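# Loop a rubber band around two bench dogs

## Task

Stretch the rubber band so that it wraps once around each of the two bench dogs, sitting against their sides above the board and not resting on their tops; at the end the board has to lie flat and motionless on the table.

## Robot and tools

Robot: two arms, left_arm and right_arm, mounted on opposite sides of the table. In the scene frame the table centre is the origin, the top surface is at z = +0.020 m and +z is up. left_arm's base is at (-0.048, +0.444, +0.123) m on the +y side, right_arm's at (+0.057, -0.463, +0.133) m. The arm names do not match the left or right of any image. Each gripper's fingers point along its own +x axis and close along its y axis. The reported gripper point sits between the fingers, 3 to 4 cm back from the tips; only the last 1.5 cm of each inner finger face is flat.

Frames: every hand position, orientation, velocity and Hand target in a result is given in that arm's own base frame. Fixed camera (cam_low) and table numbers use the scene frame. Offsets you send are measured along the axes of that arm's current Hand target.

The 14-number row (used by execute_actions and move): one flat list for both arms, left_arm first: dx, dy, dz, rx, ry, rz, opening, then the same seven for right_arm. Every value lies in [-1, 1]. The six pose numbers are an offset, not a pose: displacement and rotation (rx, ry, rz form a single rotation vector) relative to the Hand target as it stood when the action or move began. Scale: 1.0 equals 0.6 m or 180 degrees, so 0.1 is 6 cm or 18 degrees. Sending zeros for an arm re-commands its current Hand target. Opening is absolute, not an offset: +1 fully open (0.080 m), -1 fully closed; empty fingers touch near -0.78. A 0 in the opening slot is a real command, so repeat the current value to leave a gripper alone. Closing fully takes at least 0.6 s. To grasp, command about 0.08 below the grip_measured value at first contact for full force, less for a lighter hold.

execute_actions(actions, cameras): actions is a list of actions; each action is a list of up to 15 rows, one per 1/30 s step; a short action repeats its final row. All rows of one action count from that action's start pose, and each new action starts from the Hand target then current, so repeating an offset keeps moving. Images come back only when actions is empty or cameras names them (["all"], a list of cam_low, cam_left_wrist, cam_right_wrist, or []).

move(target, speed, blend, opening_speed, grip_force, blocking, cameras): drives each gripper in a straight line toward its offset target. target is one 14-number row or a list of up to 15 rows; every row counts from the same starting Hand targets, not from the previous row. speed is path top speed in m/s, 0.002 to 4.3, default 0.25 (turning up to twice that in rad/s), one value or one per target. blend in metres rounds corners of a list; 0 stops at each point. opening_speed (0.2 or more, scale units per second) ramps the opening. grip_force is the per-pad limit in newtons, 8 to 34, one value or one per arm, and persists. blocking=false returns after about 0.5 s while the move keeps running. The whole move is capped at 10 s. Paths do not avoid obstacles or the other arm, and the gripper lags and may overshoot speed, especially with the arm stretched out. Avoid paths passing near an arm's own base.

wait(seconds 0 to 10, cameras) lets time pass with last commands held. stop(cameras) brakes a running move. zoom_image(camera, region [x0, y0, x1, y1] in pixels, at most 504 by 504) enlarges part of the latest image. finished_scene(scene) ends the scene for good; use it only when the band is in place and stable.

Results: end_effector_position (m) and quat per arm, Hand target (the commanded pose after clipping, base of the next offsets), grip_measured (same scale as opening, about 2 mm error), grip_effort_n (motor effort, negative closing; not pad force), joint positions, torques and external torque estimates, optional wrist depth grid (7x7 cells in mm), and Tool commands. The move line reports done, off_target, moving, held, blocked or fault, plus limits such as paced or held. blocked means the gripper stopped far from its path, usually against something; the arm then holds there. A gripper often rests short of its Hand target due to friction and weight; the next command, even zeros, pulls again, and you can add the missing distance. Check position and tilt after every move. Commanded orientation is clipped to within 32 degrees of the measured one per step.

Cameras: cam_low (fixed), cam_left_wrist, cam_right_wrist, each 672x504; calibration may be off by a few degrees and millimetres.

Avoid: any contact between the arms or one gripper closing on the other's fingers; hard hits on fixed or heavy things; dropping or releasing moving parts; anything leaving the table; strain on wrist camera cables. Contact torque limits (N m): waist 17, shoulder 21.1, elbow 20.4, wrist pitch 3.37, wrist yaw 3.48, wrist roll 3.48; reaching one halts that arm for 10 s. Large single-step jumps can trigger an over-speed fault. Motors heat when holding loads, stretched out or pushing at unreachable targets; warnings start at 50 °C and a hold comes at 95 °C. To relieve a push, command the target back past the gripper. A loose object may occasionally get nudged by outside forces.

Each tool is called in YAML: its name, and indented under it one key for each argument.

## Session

execute_actions:
  actions: []

Scene clock: 0.00 s.
left_arm: end_effector_position=(+0.3835, +0.0248, +0.2373) grip_measured=+1.000 grip_effort_n=n/a end_effector_quat_wxyz=(+0.924, -0.191, +0.037, -0.331) | right_arm: end_effector_position=(+0.1517, +0.3053, +0.1227) grip_measured=+1.000 grip_effort_n=n/a end_effector_quat_wxyz=(+0.674, -0.072, +0.050, +0.734)
Joint positions: left_arm=[0.42 1.569 0.706 0.988 1.093 -0.498 0.08] | right_arm=[0.766 1.529 0.371 0.886 -0.87 -0.234 0.08]
Joint velocities: within noise
Joint torques (N m): no reading
External joint torques (N m): no reading
Motor temperatures (°C): left_arm=[23 33 28 26 26 24] | right_arm=[21 52 28 25 26 27]
Heat: left arm: hottest shoulder 33 °C (+0.0 °C/min); right arm: hottest shoulder 52 °C (+0.0 °C/min). Fold the right arm in close to its base, or ease its load, before you think long.
Wrist depth (mm): cam_left_wrist=[356 362 1602 592 1746 - 1578 / 404 361 1555 - 2630 - 1678 / 1349 368 420 - - - 1869 / 1490 - 429 - 2663 - - / 515 82 692 2394 - 93 - / - 77 - 1853 1991 - - / - 73 373 486 1652 1652 -] | cam_right_wrist=[156 174 - - 1257 1527 - / 166 186 1835 1591 1649 1559 1591 / 172 189 1945 1724 1820 1559 1737 / 166 217 2322 2127 1881 1945 1806 / - 211 1724 1686 1850 1764 1750 / - 94 1379 1371 1363 89 71 / - 273 284 298 300 89 61]
Hand target: left_arm +0.3838, +0.0253, +0.2384; +0.925, -0.187, +0.034, -0.329 | right_arm +0.1515, +0.3056, +0.1243; +0.673, -0.071, +0.047, +0.735
Tool commands: left_gripper/opening=+1.0 right_gripper/opening=+1.0
MOTOR HOT: joint 2 (shoulder) of the right arm reports 52 °C; the controller stops that arm at 95 °C. To cool a motor, set the load down, stop pushing, or move to a pose that needs little force.
camera_calibration:
cam_left_wrist: T_world_to_cam=[[-0.616119, -0.702264, 0.356683, 0.177759], [-0.425275, -0.0845687, -0.901105, 0.408749], [0.662978, -0.706876, -0.246551, -0.0995764], [0, 0, 0, 1]] pos_world=[0.349368, 0.0890129, 0.280371]
cam_right_wrist: T_world_to_cam=[[0.99809, 0.0451065, 0.0422108, -0.166636], [0.0594622, -0.516181, -0.854413, 0.281115], [-0.0167512, 0.855291, -0.517877, -0.109828], [0, 0, 0, 1]] pos_world=[0.147763, 0.246558, 0.190345]

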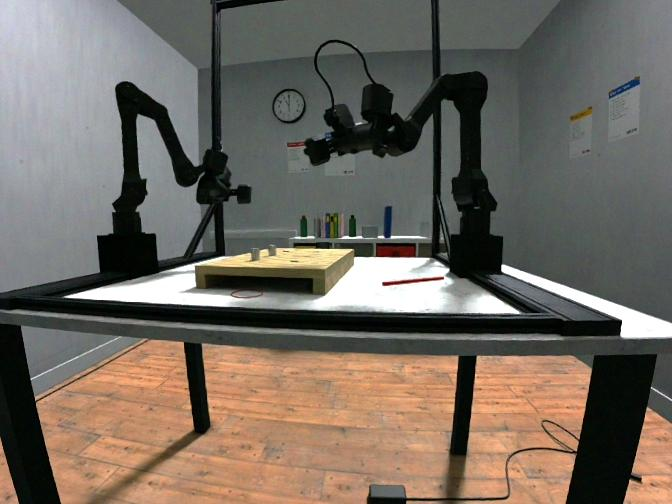

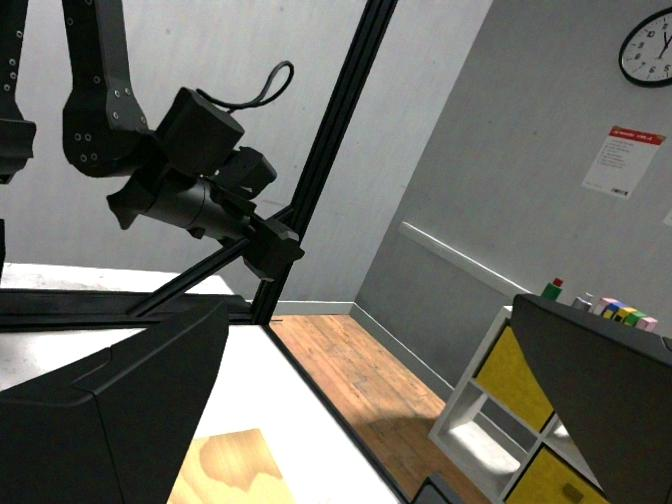

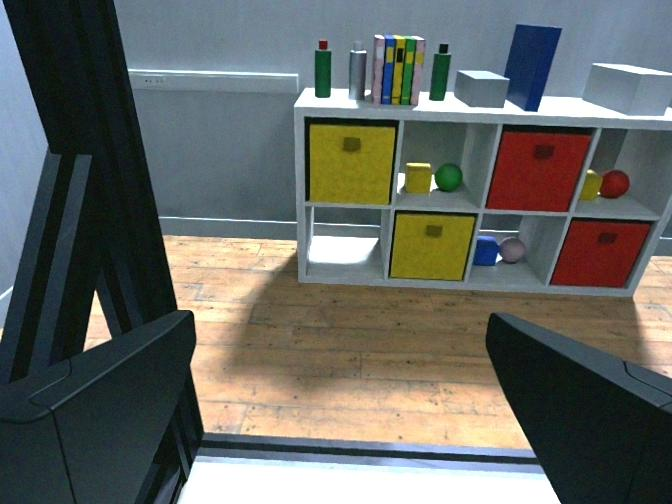

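zoom_image:
  camera: "cam_low"
  region: [180, 230, 370, 310]

Scaled by 2.653 from the camera's 672x504 image, which has a finer 960x720 frame.

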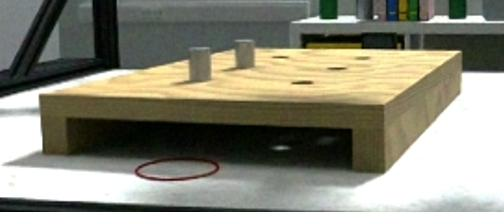

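move:
  target: [0,0,0,0,0,0,1,-0.693,-0.252,-0.115,0.437,0.339,-0.360,1]
  speed: 0.25
  cameras: ["all"]

Scene clock: 20.83 s.
left_arm: end_effector_position=(+0.3835, +0.0248, +0.2373) grip_measured=+1.000 grip_effort_n=2.6 end_effector_quat_wxyz=(+0.924, -0.191, +0.037, -0.331) | right_arm: end_effector_position=(+0.3358, -0.1000, +0.1307) grip_measured=+1.000 grip_effort_n=0.2 end_effector_quat_wxyz=(+0.706, -0.003, +0.708, +0.002)
Joint positions: left_arm=[0.42 1.569 0.706 0.988 1.093 -0.498 0.08] | right_arm=[-0.289 1.874 1.608 -1.307 0.002 -0.295 0.08]
Joint torques (N m): left_arm=[-0.21 -6.46 6.2 1.4 -0.07 0.04] | right_arm=[0.02 -8.27 7.23 -0.07 0.01 0.17]
External joint torques (N m): left_arm=[-0.17 -0.66 0.41 0.08 -0.01 0.02] | right_arm=[0.07 -0.28 1.52 -0.41 0.03 0.17]
Heat: left arm: hottest shoulder 36 °C (+8.6 °C/min); right arm: hottest shoulder 52 °C (+0.0 °C/min). Fold the right arm in close to its base, or ease its load, before you think long.
Wrist depth (mm): cam_left_wrist=[- 1480 1533 1776 1902 - 1639 / - - - 611 - - 1567 / - - - 662 - - 1806 / 1533 1420 623 - - - - / 511 82 699 2010 - 99 - / - 77 467 1869 1973 - - / - 73 369 - 1665 - -] | cam_right_wrist=[214 215 215 217 264 265 259 / 227 225 230 233 281 281 276 / 242 242 245 248 301 299 297 / 314 260 262 308 319 320 1185 / 333 326 344 335 340 335 1293 / - 95 366 375 373 89 71 / - 390 393 396 404 - 61]
Hand target: left_arm +0.3838, +0.0253, +0.2384; +0.925, -0.187, +0.034, -0.329 | right_arm +0.3400, -0.1005, +0.1300; +0.707, +0.000, +0.707, +0.000
Off the commanded pose: left_arm 0.001 m, 1 deg | right_arm 0.004 m, 0 deg.
MOTOR HOT: still on. Joint 2 (shoulder) of the right arm reports 52 °C.
move: done
camera_calibration:
cam_left_wrist: T_world_to_cam=[[-0.616119, -0.702264, 0.356683, 0.177759], [-0.425275, -0.0845687, -0.901105, 0.408749], [0.662978, -0.706876, -0.246551, -0.0995764], [0, 0, 0, 1]] pos_world=[0.349368, 0.0890129, 0.280371]
cam_right_wrist: T_world_to_cam=[[0.0175075, -0.998828, 0.0451282, -0.107938], [-0.930469, 0.000243731, 0.366371, 0.292257], [-0.365953, -0.0484047, -0.929374, 0.324748], [0, 0, 0, 1]] pos_world=[0.392669, -0.0921634, 0.199609]

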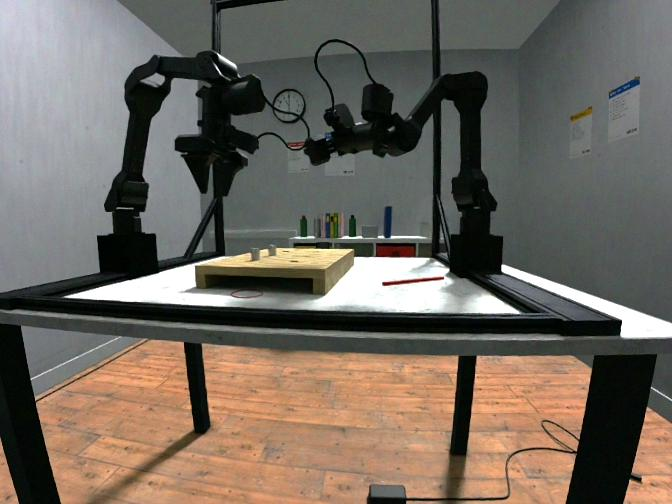

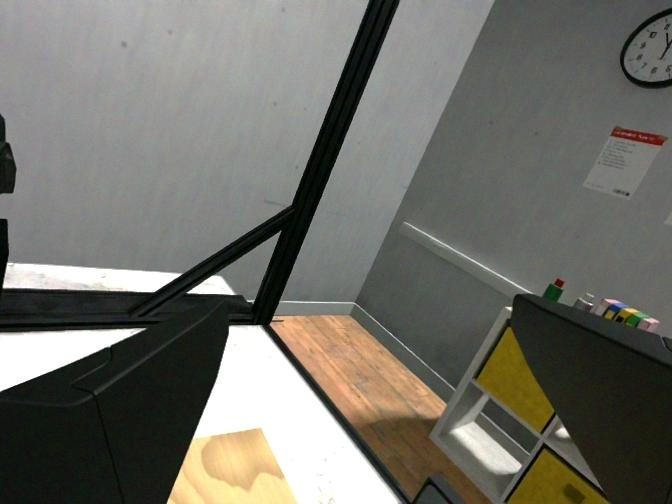

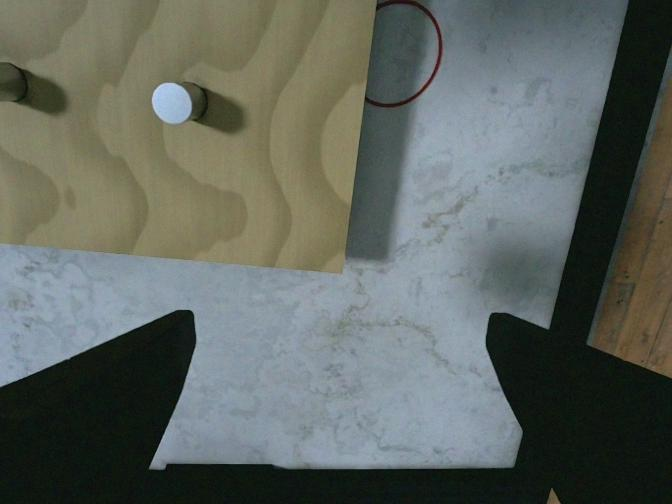

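move:
  target: [0,0,0,0,0,0,1,0.242,-0.118,0.133,0,0,0,-0.4]
  speed: 0.2
  cameras: ["cam_right_wrist","cam_low"]

zoom_image:
  camera: "cam_low"
  region: [180, 210, 370, 310]

Scene clock: 35.00 s.
left_arm: end_effector_position=(+0.3834, +0.0254, +0.2373) grip_measured=+1.000 grip_effort_n=3.0 end_effector_quat_wxyz=(+0.924, -0.191, +0.037, -0.330) | right_arm: end_effector_position=(+0.4168, -0.1708, -0.0121) grip_measured=-0.397 grip_effort_n=-15.1 end_effector_quat_wxyz=(+0.706, +0.002, +0.708, -0.004)
Joint positions: left_arm=[0.421 1.569 0.706 0.988 1.093 -0.498 0.08] | right_arm=[-0.388 2.382 1.822 -1.013 0.003 -0.38 0.017]
Joint torques (N m): left_arm=[-0.21 -6.41 6.27 1.41 -0.07 0.02] | right_arm=[0.22 -11.44 6.5 0.12 -0.01 -0.11]
External joint torques (N m): left_arm=[-0.2 -0.58 0.45 0.07 -0.01 0] | right_arm=[0.19 -0.51 1.08 -0.22 0.02 -0.11]
Motor temperatures (°C): left_arm=[23 37 30 28 26 24] | right_arm=[21 55 33 27 26 27]
Heat: left arm: hottest shoulder 37 °C (+6.9 °C/min); right arm: hottest shoulder 55 °C (+5.1 °C/min). Fold the right arm in close to its base, or ease its load, before you think long.
Wrist depth (mm): cam_left_wrist=[- - - 644 - - 1821 / - - - 1791 - - 1718 / 1821 - - 2049 - - 1806 / 1533 - 654 - - 1806 - / 525 82 106 2449 - 99 - / - 77 500 1886 1973 - - / - 73 371 - 1639 1691 -] | cam_right_wrist=[- 84 128 130 128 128 128 / - 90 136 137 137 138 138 / - 97 145 146 146 147 148 / - 104 156 158 157 158 156 / 108 110 165 166 167 171 168 / - 116 - 176 82 179 169 / - - - 199 - - -]
Hand target: left_arm +0.3838, +0.0252, +0.2384; +0.925, -0.187, +0.034, -0.330 | right_arm +0.4198, -0.1712, -0.0152; +0.707, +0.000, +0.707, +0.000
Off the commanded pose: left_arm 0.001 m, 1 deg | right_arm 0.004 m, 1 deg.
MOTOR HOT: still on. Joint 2 (shoulder) of the right arm reports 55 °C.
move: done
camera_calibration:
cam_right_wrist: T_world_to_cam=[[0.00270148, -0.998907, 0.0466619, -0.167428], [-0.930415, 0.0145909, 0.366218, 0.422387], [-0.366499, -0.0444042, -0.929358, 0.219164], [0, 0, 0, 1]] pos_world=[0.473771, -0.163676, 0.0568087]
Images, in order (width x height): cam_low 672x504, cam_right_wrist 672x504.

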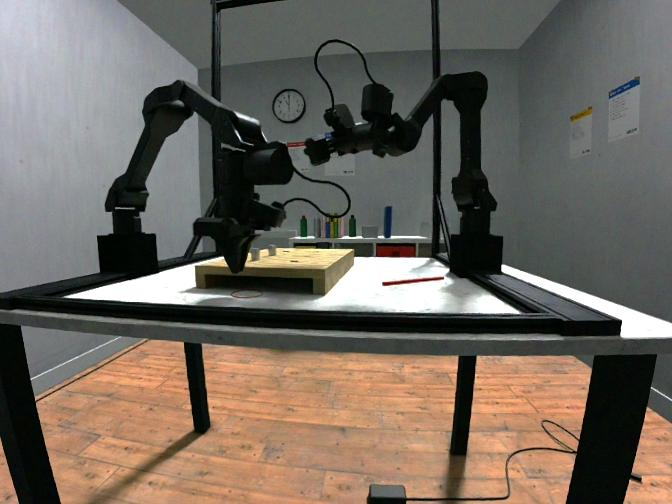

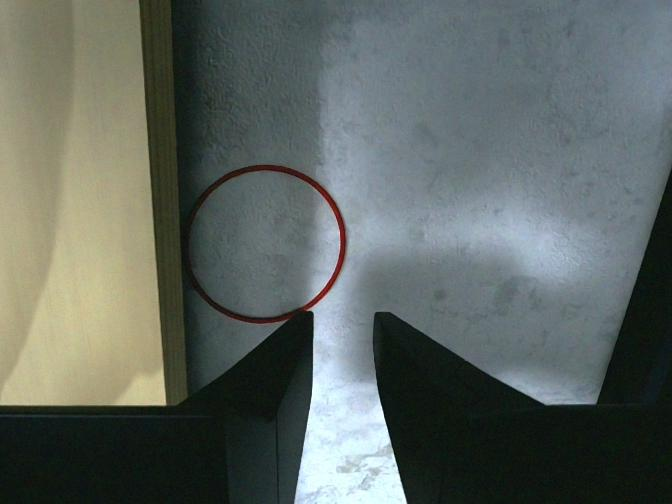

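Scaled by 2.653 from the camera's 672x504 image, which has a finer 960x720 frame.

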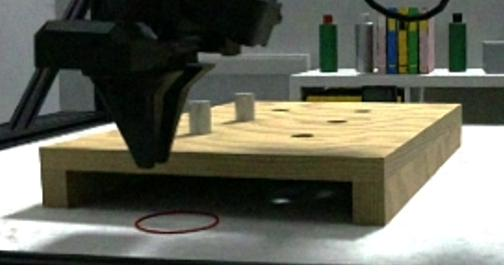

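move:
  target:
    - [0,0,0,0,0,0,1,0.045,-0.007,0.022,0,0,0,-0.4]
    - [0,0,0,0,0,0,1,0.091,-0.007,0.022,0,0,0,-0.4]
  speed: 0.08
  blend: 0.005
  cameras: ["cam_right_wrist"]

zoom_image:
  camera: "cam_right_wrist"
  region: [230, 180, 450, 345]

Scene clock: 42.97 s.
left_arm: end_effector_position=(+0.3834, +0.0254, +0.2373) grip_measured=+1.000 grip_effort_n=2.6 end_effector_quat_wxyz=(+0.924, -0.191, +0.037, -0.330) | right_arm: end_effector_position=(+0.4348, -0.1784, -0.0584) grip_measured=-0.397 grip_effort_n=-14.7 end_effector_quat_wxyz=(+0.712, -0.001, +0.702, -0.007)
Joint positions: left_arm=[0.421 1.569 0.706 0.988 1.093 -0.498 0.08] | right_arm=[-0.388 2.515 1.874 -0.911 0.005 -0.38 0.017]
Joint torques (N m): left_arm=[-0.21 -6.35 6.27 1.43 -0.07 0.01] | right_arm=[0.43 -10.89 4.87 0.46 -0.05 -0.03]
External joint torques (N m): left_arm=[-0.23 -0.58 0.49 0.11 0 -0.02] | right_arm=[0.45 0.68 -0.48 0.09 -0.03 -0.03]
Motor temperatures (°C): left_arm=[23 38 31 28 26 24] | right_arm=[21 57 34 26 26 27]
Heat: left arm: hottest shoulder 38 °C (+7.0 °C/min); right arm: hottest shoulder 57 °C (+7.0 °C/min). Fold the right arm in close to its base, or ease its load, before you think long.
Wrist depth (mm): cam_left_wrist=[- - - 1652 - - 2010 / - 1366 - 1806 2174 - 1821 / 1411 1218 1791 2174 - - 1578 / - - 650 - 2110 - - / 518 86 701 2394 - 99 1533 / - 77 513 1806 2010 - - / - 74 373 488 1602 1614 -] | cam_right_wrist=[- 88 88 88 90 90 90 / - 92 93 94 94 95 95 / - 99 100 100 100 101 101 / 104 105 105 106 109 108 109 / - 114 113 113 113 116 116 / - - - 121 82 122 124 / - - - 133 - - -]
Hand target: left_arm +0.3838, +0.0252, +0.2384; +0.925, -0.187, +0.034, -0.330 | right_arm +0.4330, -0.1753, -0.0699; +0.707, +0.000, +0.707, +0.000
Off the commanded pose: left_arm 0.001 m, 1 deg | right_arm 0.012 m, 1 deg.
MOTOR HOT: still on. Joint 2 (shoulder) of the right arm reports 57 °C.
move: off_target (right_arm)
camera_calibration:
cam_right_wrist: T_world_to_cam=[[0.00180644, -0.998459, 0.0554575, -0.171897], [-0.936695, 0.0177285, 0.349696, 0.458477], [-0.350141, -0.0525785, -0.93522, 0.17346], [0, 0, 0, 1]] pos_world=[0.490499, -0.17064, 0.0114282]
Images, in order (width x height): cam_right_wrist 672x504.

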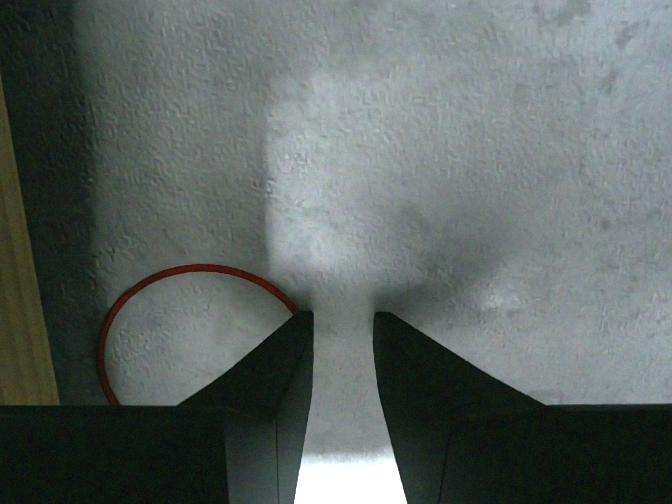

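Scaled by 2.291 from the camera's 672x504 image, which has a finer 960x720 frame.

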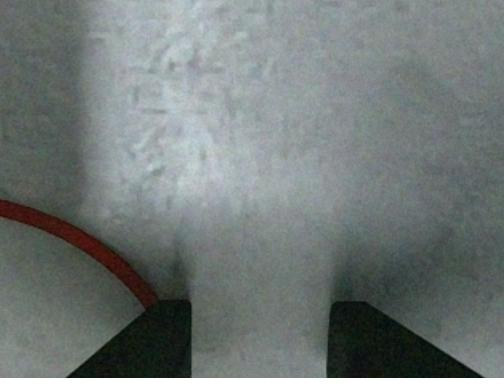

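move:
  target:
    - [0,0,0,0,0,0,1,-0.05,0,0,0,0,0,-0.4]
    - [0,0,0,0,0,0,1,-0.05,0.012,-0.018,0,0,0,-0.4]
  speed: 0.1
  cameras: ["cam_right_wrist"]

Scene clock: 47.13 s.
left_arm: end_effector_position=(+0.3834, +0.0254, +0.2373) grip_measured=+1.000 grip_effort_n=2.6 end_effector_quat_wxyz=(+0.924, -0.191, +0.037, -0.330) | right_arm: end_effector_position=(+0.4211, -0.1698, -0.0446) grip_measured=-0.397 grip_effort_n=-14.7 end_effector_quat_wxyz=(+0.702, +0.002, +0.712, +0.000)
Joint positions: left_arm=[0.421 1.569 0.706 0.988 1.093 -0.498 0.08] | right_arm=[-0.382 2.455 1.819 -0.948 0.003 -0.38 0.017]
Joint torques (N m): left_arm=[-0.09 -6.41 6.21 1.42 -0.08 0.03] | right_arm=[0.25 -15.41 3.68 0.35 -0.03 0.13]
External joint torques (N m): left_arm=[-0.12 -0.59 0.39 0.09 0 0] | right_arm=[0.33 -4.23 -1.59 0.04 -0.01 0.13]
Motor temperatures (°C): left_arm=[23 38 31 29 26 24] | right_arm=[21 59 33 26 26 27]
Heat: left arm: hottest shoulder 38 °C (+6.4 °C/min); right arm: hottest shoulder 59 °C (+8.9 °C/min). Fold the right arm in close to its base, or ease its load, before you think long.
Wrist depth (mm): cam_left_wrist=[- - 1533 1665 2219 - 1578 / - - 1746 1806 - - 1761 / - 1691 - 1746 - - 1567 / 1411 1590 - - - - - / 516 82 701 2291 - 99 1440 / - 77 499 1920 2049 - - / - 73 372 475 1602 1614 -] | cam_right_wrist=[- 97 99 98 99 99 100 / - 105 105 - 106 106 105 / - 112 112 113 113 113 114 / - 117 122 121 123 123 122 / - 90 128 128 129 134 131 / - 86 - 139 82 138 141 / - - - 155 - - -]
Hand target: left_arm +0.3838, +0.0252, +0.2384; +0.925, -0.187, +0.034, -0.330 | right_arm +0.4222, -0.1681, -0.0400; +0.707, +0.000, +0.707, +0.000
Off the commanded pose: left_arm 0.001 m, 1 deg | right_arm 0.005 m, 1 deg.
MOTOR HOT: still on. Joint 2 (shoulder) of the right arm reports 59 °C.
move: done
camera_calibration:
cam_right_wrist: T_world_to_cam=[[0.00884947, -0.999067, 0.0422655, -0.167674], [-0.926529, 0.00770582, 0.376144, 0.435975], [-0.376119, -0.0424889, -0.925597, 0.195116], [0, 0, 0, 1]] pos_world=[0.478814, -0.162586, 0.0236959]
Images, in order (width x height): cam_right_wrist 672x504.

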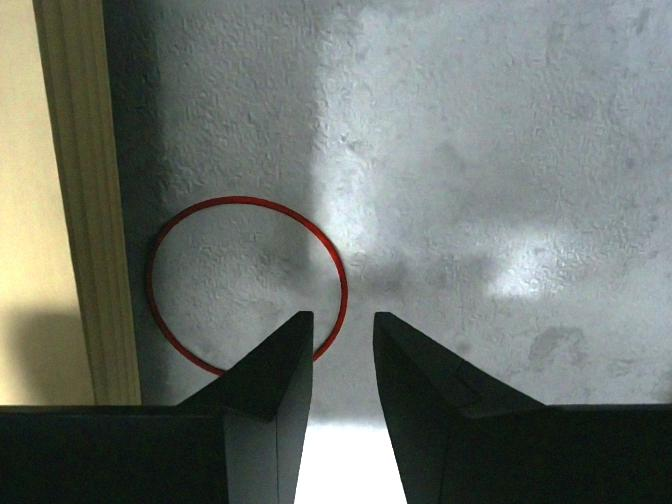

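move:
  target:
    - [0,0,0,0,0,0,1,0.052,-0.002,0.004,0,0,0,-0.4]
    - [0,0,0,0,0,0,1,0.052,-0.002,0.004,0,0,0,-1]
  speed: 0.08
  opening_speed: 0.8
  cameras: ["cam_right_wrist"]

Scene clock: 52.33 s.
left_arm: end_effector_position=(+0.3834, +0.0254, +0.2373) grip_measured=+1.000 grip_effort_n=2.6 end_effector_quat_wxyz=(+0.924, -0.191, +0.037, -0.330) | right_arm: end_effector_position=(+0.4291, -0.1733, -0.0596) grip_measured=-0.756 grip_effort_n=-83.5 end_effector_quat_wxyz=(+0.715, -0.004, +0.699, -0.005)
Joint positions: left_arm=[0.421 1.569 0.706 0.988 1.093 -0.498 0.08] | right_arm=[-0.382 2.482 1.805 -0.868 0.005 -0.381 0.001]
Joint torques (N m): left_arm=[-0.13 -6.4 6.23 1.39 -0.06 0.01] | right_arm=[0.38 -11.02 3.79 0.24 -0.06 0.11]
External joint torques (N m): left_arm=[-0.11 -0.62 0.42 0.06 0.01 -0.01] | right_arm=[0.31 0.28 -1.49 -0.15 -0.04 0.11]
Motor temperatures (°C): left_arm=[23 38 31 29 26 24] | right_arm=[21 62 33 26 26 27]
Heat: left arm: hottest shoulder 38 °C (+5.7 °C/min); right arm: hottest shoulder 62 °C (+11.5 °C/min). Fold the right arm in close to its base, or ease its load, before you think long.
Wrist depth (mm): cam_left_wrist=[- - 1626 597 1718 1973 1590 / - - - 634 2243 - 1806 / - - - - - - 1544 / - - 683 - - - - / 541 86 722 2341 - 99 - / - 77 489 1973 1991 - - / - 73 369 463 1705 1626 -] | cam_right_wrist=[- 86 87 88 88 90 89 / - 91 92 93 93 94 95 / - 98 99 99 99 100 100 / 103 103 103 105 107 107 108 / - 112 112 110 112 114 115 / - 117 - 74 75 121 123 / - - - - - - -]
Hand target: left_arm +0.3838, +0.0252, +0.2384; +0.925, -0.187, +0.034, -0.330 | right_arm +0.4247, -0.1694, -0.0710; +0.707, +0.000, +0.707, +0.000
Off the commanded pose: left_arm 0.001 m, 1 deg | right_arm 0.013 m, 1 deg.
MOTOR HOT: still on. Joint 2 (shoulder) of the right arm reports 62 °C.
move: off_target (right_arm); target 2's new opening was sent with right_arm's hand 0.013 m and 1 deg from that target
camera_calibration:
cam_right_wrist: T_world_to_cam=[[0.00864944, -0.998255, 0.0584058, -0.169435], [-0.939181, 0.0119431, 0.343214, 0.45317], [-0.343313, -0.0578222, -0.937439, 0.166596], [0, 0, 0, 1]] pos_world=[0.484269, -0.164919, 0.0105356]
Images, in order (width x height): cam_right_wrist 672x504.

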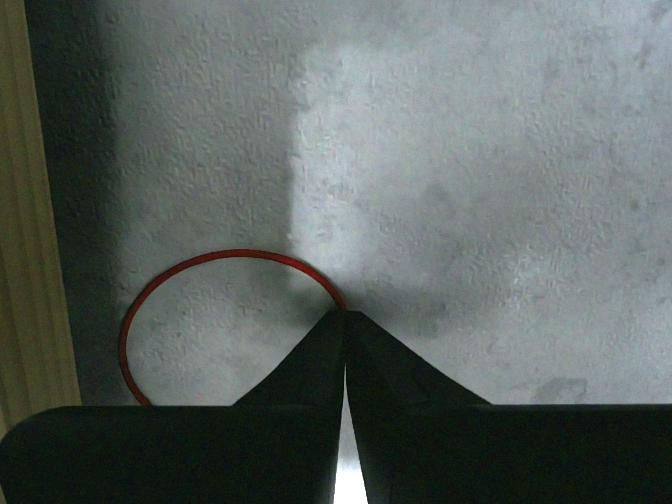

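move:
  target:
    - [0,0,0,0,0,0,1,-0.2,0,0,0,0,0,-1]
    - [0,0,0,0,0,0,1,-0.268,0.115,-0.035,0,0,0,-1]
  speed: 0.15
  blend: 0.03
  cameras: ["all"]

zoom_image:
  camera: "cam_low"
  region: [200, 180, 340, 285]

Scene clock: 57.40 s.
left_arm: end_effector_position=(+0.3834, +0.0254, +0.2373) grip_measured=+1.000 grip_effort_n=2.6 end_effector_quat_wxyz=(+0.924, -0.191, +0.037, -0.330) | right_arm: end_effector_position=(+0.4060, -0.1012, +0.0873) grip_measured=-0.756 grip_effort_n=-83.5 end_effector_quat_wxyz=(+0.706, -0.004, +0.708, +0.002)
Joint positions: left_arm=[0.421 1.569 0.706 0.988 1.093 -0.498 0.08] | right_arm=[-0.243 2.163 1.855 -1.266 0.005 -0.251 0.001]
Joint torques (N m): left_arm=[-0.05 -6.47 6.21 1.39 -0.06 0] | right_arm=[-0.2 -13.72 4.19 -0.12 -0.06 0.14]
External joint torques (N m): left_arm=[-0.07 -0.64 0.38 0.06 0.01 -0.02] | right_arm=[-0.28 -3.72 -1.49 -0.43 -0.04 0.14]
Motor temperatures (°C): left_arm=[23 38 31 29 26 24] | right_arm=[21 63 33 26 26 27]
Heat: left arm: hottest shoulder 38 °C (+5.2 °C/min); right arm: hottest shoulder 63 °C (+11.5 °C/min). Fold the right arm in close to its base, or ease its load, before you think long.
Wrist depth (mm): cam_left_wrist=[- - 1626 556 1937 1626 1578 / - 1357 1500 - - - 1791 / - 1602 - 1691 - - 1665 / - 1578 676 - - 1853 - / - 86 703 2367 - 99 1449 / - 77 - 1973 1991 - - / - 73 373 - 1639 - -] | cam_right_wrist=[172 174 173 174 220 221 222 / 182 184 184 185 235 236 237 / 194 196 197 197 250 252 247 / 208 204 210 212 268 270 258 / 224 226 223 224 291 293 288 / 239 239 - 74 75 312 1308 / - - - - - - -]
Hand target: left_arm +0.3838, +0.0252, +0.2384; +0.925, -0.187, +0.034, -0.330 | right_arm +0.4035, -0.1005, +0.0897; +0.707, +0.000, +0.707, +0.000
Off the commanded pose: left_arm 0.001 m, 1 deg | right_arm 0.004 m, 1 deg.
MOTOR HOT: still on. Joint 2 (shoulder) of the right arm reports 63 °C.
move: done
camera_calibration:
cam_left_wrist: T_world_to_cam=[[-0.615047, -0.703208, 0.356674, 0.177698], [-0.425129, -0.0852215, -0.901112, 0.408714], [0.664065, -0.705859, -0.246539, -0.099563], [0, 0, 0, 1]] pos_world=[0.349165, 0.0895122, 0.280371]
cam_right_wrist: T_world_to_cam=[[0.0191666, -0.998651, 0.0482591, -0.10933], [-0.930157, -0.000109219, 0.367162, 0.373309], [-0.366662, -0.0519258, -0.928904, 0.309931], [0, 0, 0, 1]] pos_world=[0.462972, -0.0930484, 0.156107]

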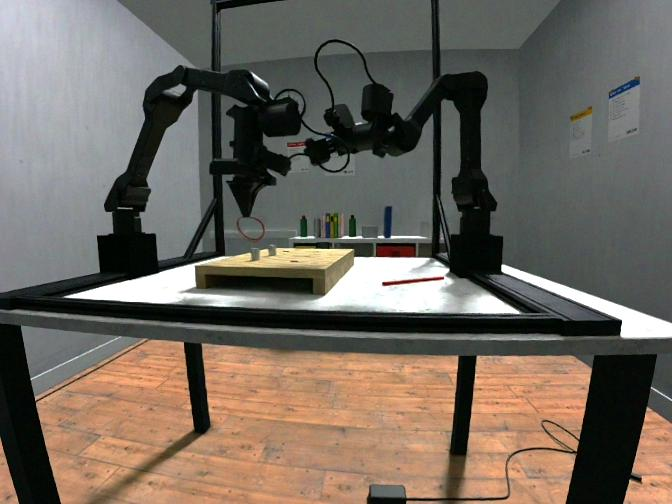

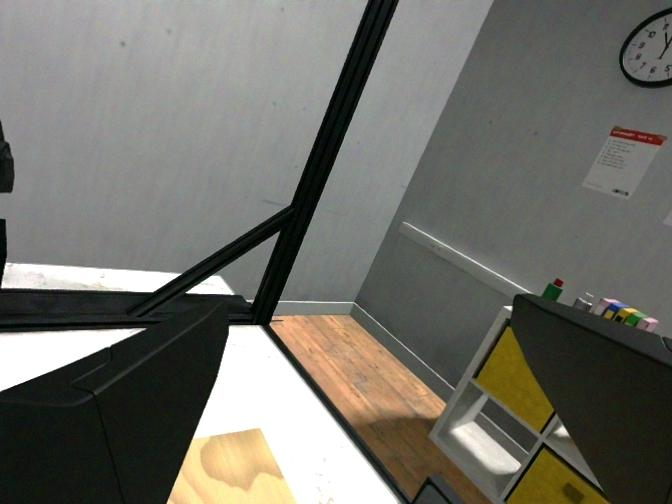

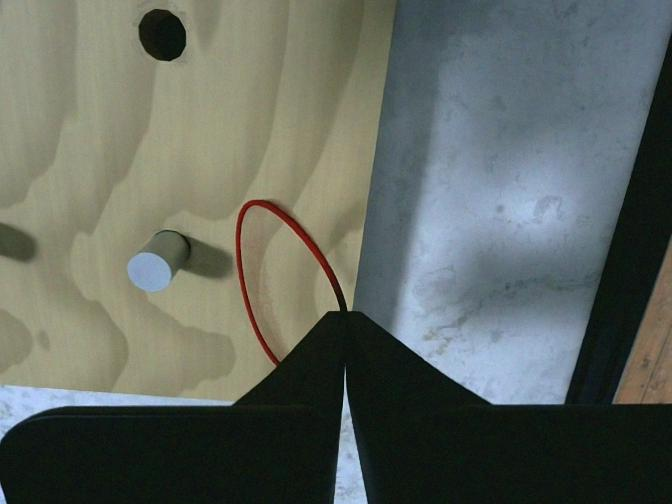

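Scaled by 3.600 from the camera's 672x504 image, which has a finer 960x720 frame.

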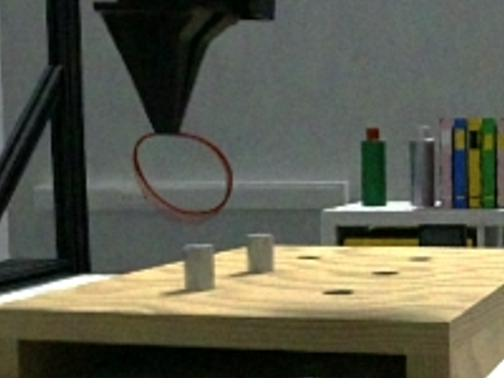

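move:
  target: [0,0,0,0,0,0,1,0,0.21,-0.015,0,0,0,-1]
  speed: 0.2
  cameras: ["all"]

zoom_image:
  camera: "cam_low"
  region: [200, 180, 340, 285]

Scene clock: 71.23 s.
left_arm: end_effector_position=(+0.3835, +0.0247, +0.2373) grip_measured=+1.000 grip_effort_n=2.6 end_effector_quat_wxyz=(+0.923, -0.191, +0.037, -0.331) | right_arm: end_effector_position=(+0.4004, -0.0642, +0.0857) grip_measured=-0.756 grip_effort_n=-83.5 end_effector_quat_wxyz=(+0.702, +0.004, +0.713, -0.006)
Joint positions: left_arm=[0.419 1.569 0.706 0.988 1.093 -0.498 0.08] | right_arm=[-0.157 2.12 1.781 -1.247 0.005 -0.144 0.001]
Joint torques (N m): left_arm=[0.04 -6.42 6.19 1.4 -0.05 -0.01] | right_arm=[0.36 -11.56 5.72 0.05 0.02 -0.07]
External joint torques (N m): left_arm=[0.05 -0.69 0.42 0.09 0.02 -0.03] | right_arm=[0.35 -1.83 -0.02 -0.3 0.03 -0.07]
Motor temperatures (°C): left_arm=[23 39 31 29 26 24] | right_arm=[21 70 32 25 26 27]
Heat: left arm: hottest shoulder 39 °C (+4.1 °C/min); right arm: hottest shoulder 70 °C (+18.2 °C/min). Fold the right arm in close to its base, or ease its load, before you think long.
Wrist depth (mm): cam_left_wrist=[- - - - - - 1639 / - - 1411 629 - - - / - - - 650 - - 1678 / - - 609 - - 1853 - / 539 86 694 2110 - 99 1420 / - 77 - 1806 2069 - - / - 73 372 492 1626 1665 -] | cam_right_wrist=[169 170 173 172 174 219 222 / 181 181 182 184 187 234 236 / 193 194 196 197 201 247 253 / 207 208 206 210 260 272 271 / 223 225 224 222 288 293 290 / 301 240 - 74 75 313 311 / - - - - - - -]
Hand target: left_arm +0.3838, +0.0252, +0.2384; +0.925, -0.187, +0.034, -0.330 | right_arm +0.4018, -0.0625, +0.0857; +0.703, +0.002, +0.711, -0.001 (not the last commanded pose)
Off the commanded pose: left_arm 0.001 m, 1 deg | right_arm 0.090 m, 1 deg.
MOTOR HOT: still on. Joint 2 (shoulder) of the right arm reports 70 °C.
move: held (right_arm; a check stopped the path); limits=held
pose unreachable (right arm): on one or more control steps of this call, first in action 0 (counted from 0), this arm could not follow its commanded pose, so it was not sent that pose on those steps. It may still have moved: this result reports where it is.
cause: moving toward the commanded pose would bring a part of the arm too close to another arm (a part of this arm just beyond joint 4 (wrist pitch) and a part of the left arm just beyond its joint 6 (wrist roll), 19 mm apart when this arm was first held).
camera_calibration:
cam_left_wrist: T_world_to_cam=[[-0.616401, -0.702038, 0.35664, 0.17778], [-0.425263, -0.0843907, -0.901127, 0.408727], [0.662723, -0.707121, -0.246532, -0.0995417], [0, 0, 0, 1]] pos_world=[0.349369, 0.088913, 0.280371]
cam_right_wrist: T_world_to_cam=[[-0.00209851, -0.998909, 0.0466611, -0.0634394], [-0.925513, 0.0196111, 0.378207, 0.367107], [-0.378709, -0.0423918, -0.924544, 0.313424], [0, 0, 0, 1]] pos_world=[0.458325, -0.057283, 0.153892]

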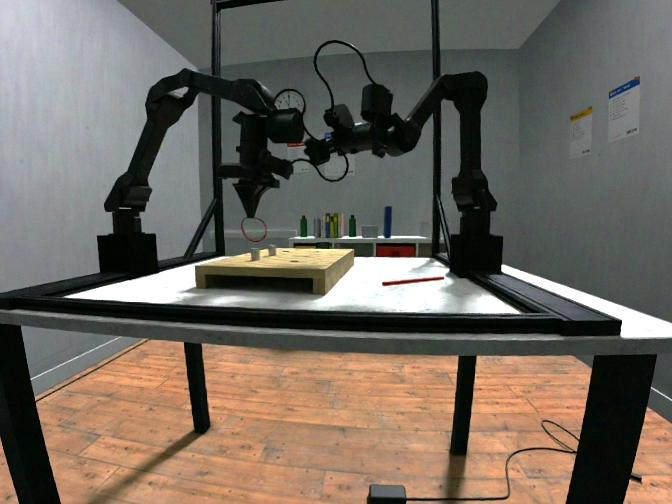

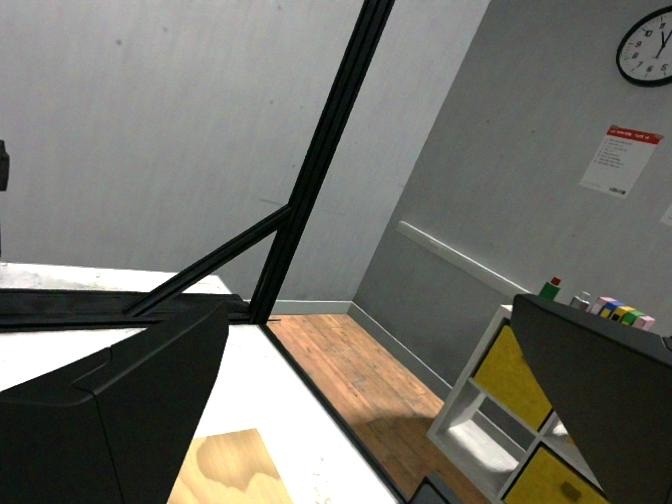

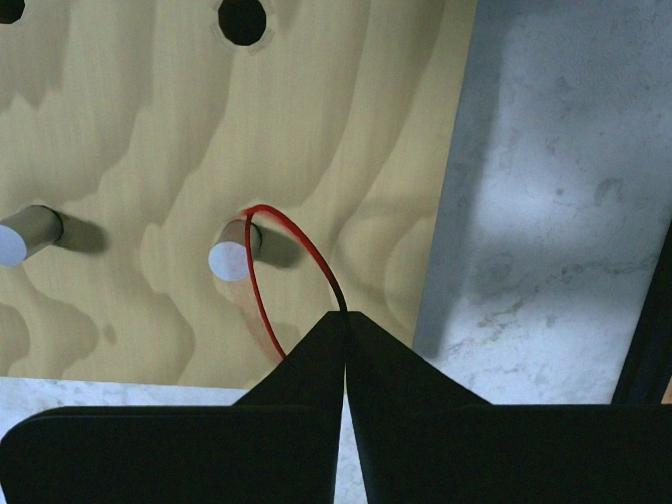

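Scaled by 3.600 from the camera's 672x504 image, which has a finer 960x720 frame.

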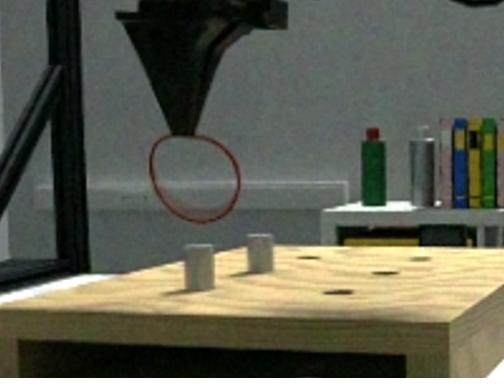

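move:
  target:
    - [-0.25,0,0,0,0,0,1,0,0,0,0,0,0,-1]
    - [-0.25,0,0,0,0,0,1,0,0.195,-0.016,0,0,0,-1]
  speed: 0.25
  blend: 0.03
  cameras: ["all"]

zoom_image:
  camera: "cam_low"
  region: [200, 180, 340, 285]

Scene clock: 78.60 s.
left_arm: end_effector_position=(+0.2692, +0.1202, +0.2296) grip_measured=+1.000 grip_effort_n=2.6 end_effector_quat_wxyz=(+0.935, -0.181, +0.059, -0.299) | right_arm: end_effector_position=(+0.3930, +0.0546, +0.0830) grip_measured=-0.756 grip_effort_n=-83.5 end_effector_quat_wxyz=(+0.699, -0.002, +0.715, +0.000)
Joint positions: left_arm=[0.955 1.477 0.551 1.276 1.575 -0.734 0.08] | right_arm=[0.138 2.092 1.727 -1.229 0 0.134 0.001]
Joint torques (N m): left_arm=[0.19 -6.09 4.27 0.92 -0.05 -0.09] | right_arm=[-0.06 -13.01 4.56 0.27 0.02 0.17]
External joint torques (N m): left_arm=[0.19 -1.62 -0.95 0.01 0.18 -0.11] | right_arm=[-0.07 -3.56 -1.09 -0.03 0.02 0.17]
Motor temperatures (°C): left_arm=[23 39 31 29 26 24] | right_arm=[21 72 33 25 26 27]
Heat: left arm: hottest shoulder 39 °C (+3.0 °C/min); right arm: hottest shoulder 72 °C (+20.1 °C/min). Fold the right arm in close to its base, or ease its load, before you think long.
Wrist depth (mm): cam_left_wrist=[1211 452 239 260 - - - / 1323 485 242 274 - - - / 570 545 269 225 - - 1639 / 556 271 274 281 - - - / - 78 256 2131 2267 99 1511 / - 77 430 471 1869 - - / - 74 362 403 1806 - -] | cam_right_wrist=[166 166 168 171 172 175 175 / 177 178 179 182 182 186 188 / 189 190 190 194 197 198 201 / 202 204 207 209 212 212 219 / 218 220 220 220 228 232 294 / 296 296 - 74 75 251 319 / - - - - - - -]
Hand target: left_arm +0.2667, +0.1186, +0.2292; +0.925, -0.187, +0.034, -0.329 | right_arm +0.3927, +0.0546, +0.0860; +0.703, +0.002, +0.711, -0.001
Off the commanded pose: left_arm 0.003 m, 5 deg | right_arm 0.003 m, 1 deg.
MOTOR HOT: still on. Joint 2 (shoulder) of the right arm reports 72 °C.
joint sent to its limit (left arm) — joint 5 (wrist yaw), upper limit. The joint targets are off in orientation, not in position.
move: off_target (left_arm); blend cut to 0 m at target 1
camera_calibration:
cam_left_wrist: T_world_to_cam=[[-0.558441, -0.74944, 0.355645, 0.167505], [-0.46075, -0.0762911, -0.884245, 0.365936], [0.689821, -0.657662, -0.3027, 0.0414709], [0, 0, 0, 1]] pos_world=[0.233539, 0.180726, 0.276558]
cam_right_wrist: T_world_to_cam=[[0.0157818, -0.998759, 0.0472291, 0.0482226], [-0.923128, 0.00359434, 0.384477, 0.358363], [-0.38417, -0.0496663, -0.921926, 0.315473], [0, 0, 0, 1]] pos_world=[0.451249, 0.0625431, 0.150783]

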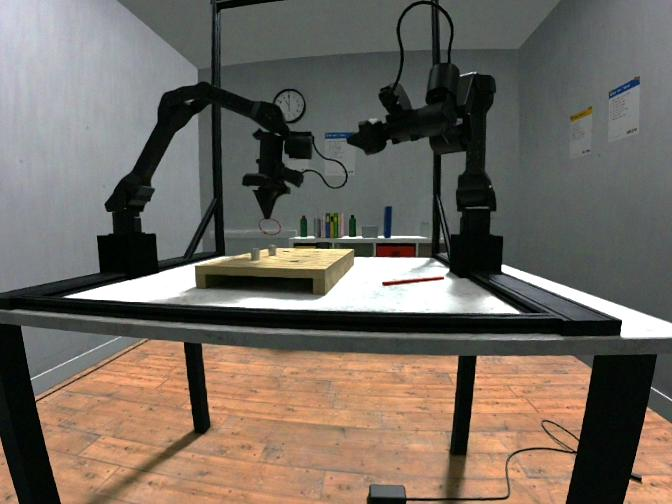

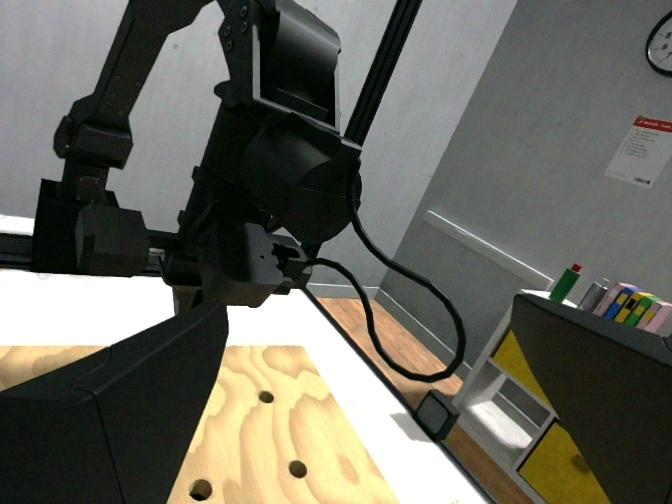

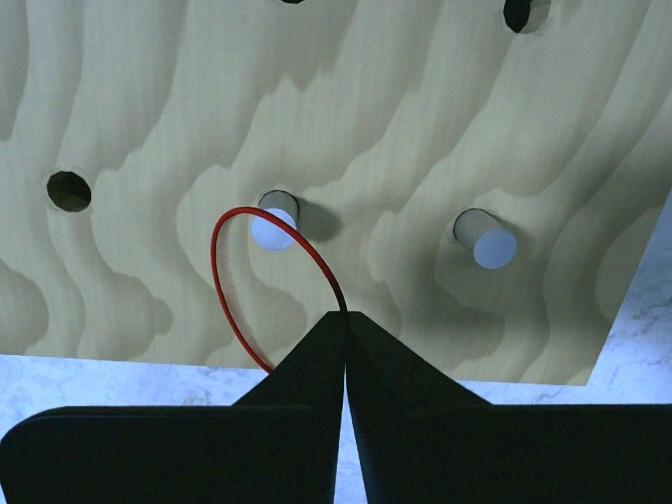

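Scaled by 3.600 from the camera's 672x504 image, which has a finer 960x720 frame.

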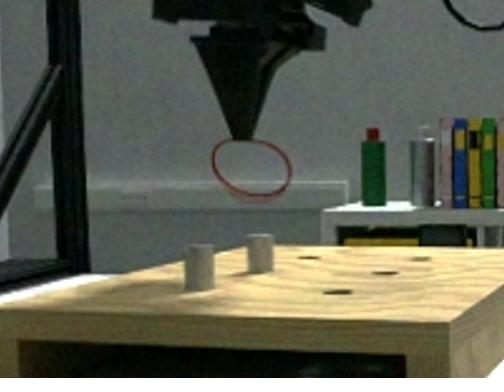

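move:
  target:
    - [0,0,0,0,0,0,1,0.005,0,0.012,0,0,0,-1]
    - [0,0,0,0,0,0,1,0.072,0,0.014,0,0,0,-1]
  speed: 0.15
  blend: 0.01
  cameras: ["cam_low","cam_right_wrist"]

zoom_image:
  camera: "cam_low"
  region: [220, 210, 330, 290]

Scene clock: 85.77 s.
left_arm: end_effector_position=(+0.2692, +0.1202, +0.2296) grip_measured=+1.000 grip_effort_n=2.6 end_effector_quat_wxyz=(+0.935, -0.181, +0.059, -0.299) | right_arm: end_effector_position=(+0.4026, +0.0556, +0.0500) grip_measured=-0.756 grip_effort_n=-83.5 end_effector_quat_wxyz=(+0.708, -0.001, +0.706, +0.001)
Joint positions: left_arm=[0.955 1.477 0.551 1.276 1.575 -0.734 0.08] | right_arm=[0.137 2.131 1.655 -1.091 0 0.134 0.001]
Joint torques (N m): left_arm=[0.17 -6.16 4.08 0.95 -0.07 -0.08] | right_arm=[-0.19 -10.24 3.96 0.37 0.02 0.04]
External joint torques (N m): left_arm=[0.19 -1.68 -1.12 0.03 0.15 -0.1] | right_arm=[-0.27 -0.49 -1.7 0.01 0.03 0.05]
Motor temperatures (°C): left_arm=[23 38 31 29 26 24] | right_arm=[21 73 32 25 26 27]
Heat: left arm: hottest shoulder 38 °C (+2.0 °C/min); right arm: hottest shoulder 73 °C (+20.1 °C/min). Fold the right arm in close to its base, or ease its load, before you think long.
Wrist depth (mm): cam_left_wrist=[1299 440 272 1718 2049 - - / 1299 1480 250 284 - - - / 568 1614 253 260 - - 1837 / 562 302 280 242 - - - / - 86 277 873 1920 99 1511 / - 77 431 475 1902 - - / - 74 359 399 531 1555 -] | cam_right_wrist=[140 139 141 143 143 146 147 / 147 148 149 151 153 154 155 / 156 157 159 161 162 165 166 / 169 168 167 171 174 174 178 / 179 181 183 180 187 189 192 / 190 191 - 74 75 202 206 / - - - - - - -]
Hand target: left_arm +0.2667, +0.1186, +0.2292; +0.925, -0.187, +0.034, -0.329 | right_arm +0.4006, +0.0546, +0.0428; +0.703, +0.002, +0.711, -0.001
Off the commanded pose: left_arm 0.003 m, 5 deg | right_arm 0.008 m, 1 deg.
MOTOR HOT: still on. Joint 2 (shoulder) of the right arm reports 73 °C.
joint sent to its limit (left arm) — joint 5 (wrist yaw), upper limit. The joint targets are off in orientation, not in position.
move: off_target (left_arm); blend cut to 0 m at target 1
camera_calibration:
cam_right_wrist: T_world_to_cam=[[0.0138097, -0.998937, 0.0439692, 0.0515744], [-0.932936, 0.00294973, 0.360029, 0.385112], [-0.359777, -0.0459923, -0.931904, 0.279253], [0, 0, 0, 1]] pos_world=[0.459041, 0.0632271, 0.119318]
Images, in order (width x height): cam_low 672x504, cam_right_wrist 672x504.

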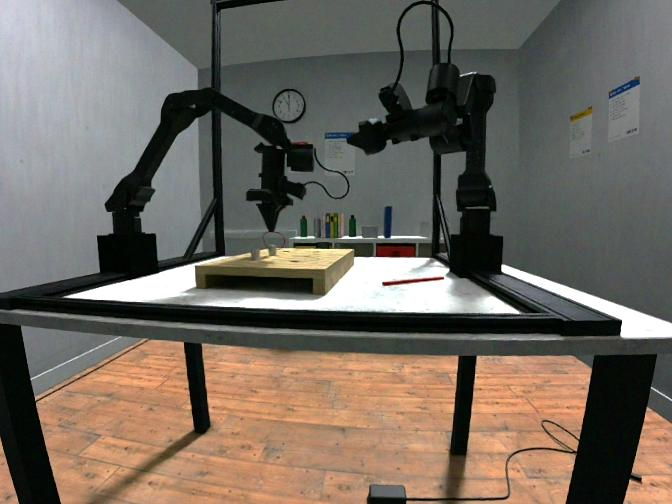

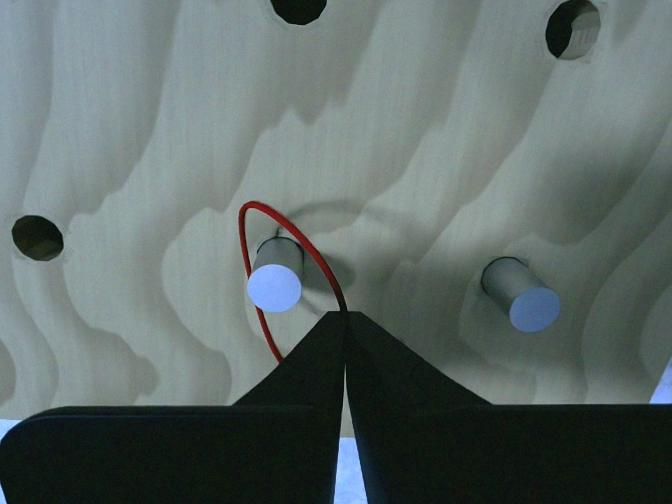

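Scaled by 4.582 from the camera's 672x504 image, which has a finer 960x720 frame.

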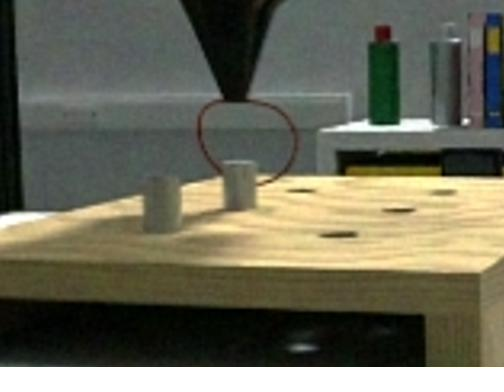

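move:
  target:
    - [0,0,0,0,0,0,1,0.042,0,-0.004,0,0,0,-1]
    - [0,0,0,0,0,0,1,0.042,-0.06,-0.008,0,0,0,-1]
  speed: 0.15
  blend: 0.008
  cameras: ["cam_low","cam_right_wrist"]

zoom_image:
  camera: "cam_low"
  region: [220, 210, 330, 290]

Scene clock: 90.03 s.
left_arm: end_effector_position=(+0.2692, +0.1202, +0.2296) grip_measured=+1.000 grip_effort_n=2.6 end_effector_quat_wxyz=(+0.935, -0.181, +0.059, -0.299) | right_arm: end_effector_position=(+0.3976, +0.0176, +0.0206) grip_measured=-0.756 grip_effort_n=-83.5 end_effector_quat_wxyz=(+0.705, +0.003, +0.709, -0.005)
Joint positions: left_arm=[0.955 1.477 0.551 1.276 1.575 -0.734 0.08] | right_arm=[0.045 2.141 1.549 -0.985 0.003 0.057 0.001]
Joint torques (N m): left_arm=[0.21 -5.95 4.15 0.92 -0.07 -0.09] | right_arm=[0.33 -11.43 3.78 0.41 0 -0.07]
External joint torques (N m): left_arm=[0.24 -1.47 -1.04 0 0.15 -0.11] | right_arm=[0.27 -1.99 -1.56 0.08 0.01 -0.07]
Motor temperatures (°C): left_arm=[23 38 31 29 26 24] | right_arm=[21 73 32 25 26 27]
Heat: left arm: hottest shoulder 38 °C (+1.0 °C/min); right arm: hottest shoulder 73 °C (+19.3 °C/min). Fold the right arm in close to its base, or ease its load, before you think long.
Wrist depth (mm): cam_left_wrist=[1411 411 275 - 1806 - 1665 / 1284 246 252 - - - - / 555 250 258 2089 - - 1578 / 565 276 217 - 2630 2010 - / 267 86 239 2478 2478 99 1511 / - 77 428 465 1920 - - / - 74 359 391 1578 - -] | cam_right_wrist=[113 115 115 116 116 117 118 / 120 120 122 123 124 125 126 / 127 128 129 131 132 134 135 / 137 133 138 140 142 144 145 / 147 118 150 147 144 155 157 / 156 158 - 74 75 166 171 / - - - - - - -]
Hand target: left_arm +0.2667, +0.1186, +0.2292; +0.925, -0.187, +0.034, -0.329 | right_arm +0.3954, +0.0186, +0.0176; +0.703, +0.002, +0.711, -0.001
Off the commanded pose: left_arm 0.003 m, 5 deg | right_arm 0.004 m, 1 deg.
MOTOR HOT: still on. Joint 2 (shoulder) of the right arm reports 73 °C.
joint sent to its limit (left arm) — joint 5 (wrist yaw), upper limit. The joint targets are off in orientation, not in position.
move: off_target (left_arm)
camera_calibration:
cam_right_wrist: T_world_to_cam=[[-0.000987731, -0.998857, 0.047786, 0.0207774], [-0.929134, 0.0185851, 0.369275, 0.389215], [-0.369741, -0.0440349, -0.928091, 0.252156], [0, 0, 0, 1]] pos_world=[0.454886, 0.0246238, 0.0893042]
Images, in order (width x height): cam_low 672x504, cam_right_wrist 672x504.

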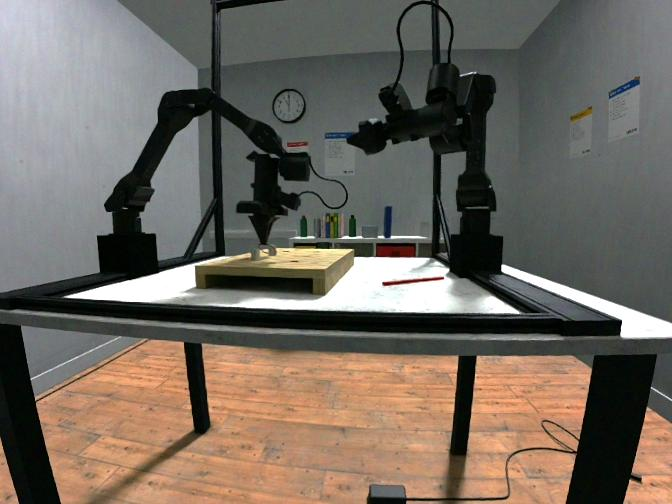

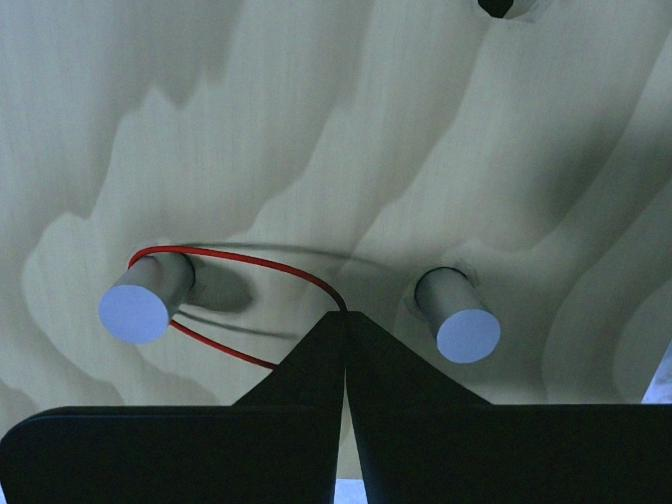

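Scaled by 4.582 from the camera's 672x504 image, which has a finer 960x720 frame.

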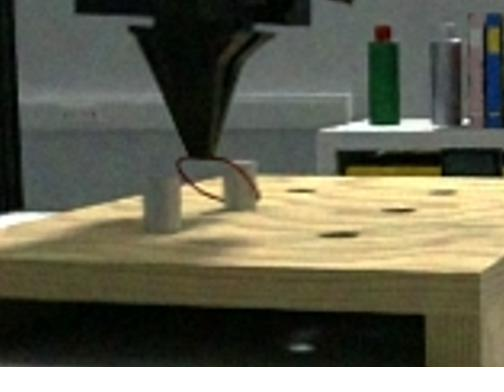

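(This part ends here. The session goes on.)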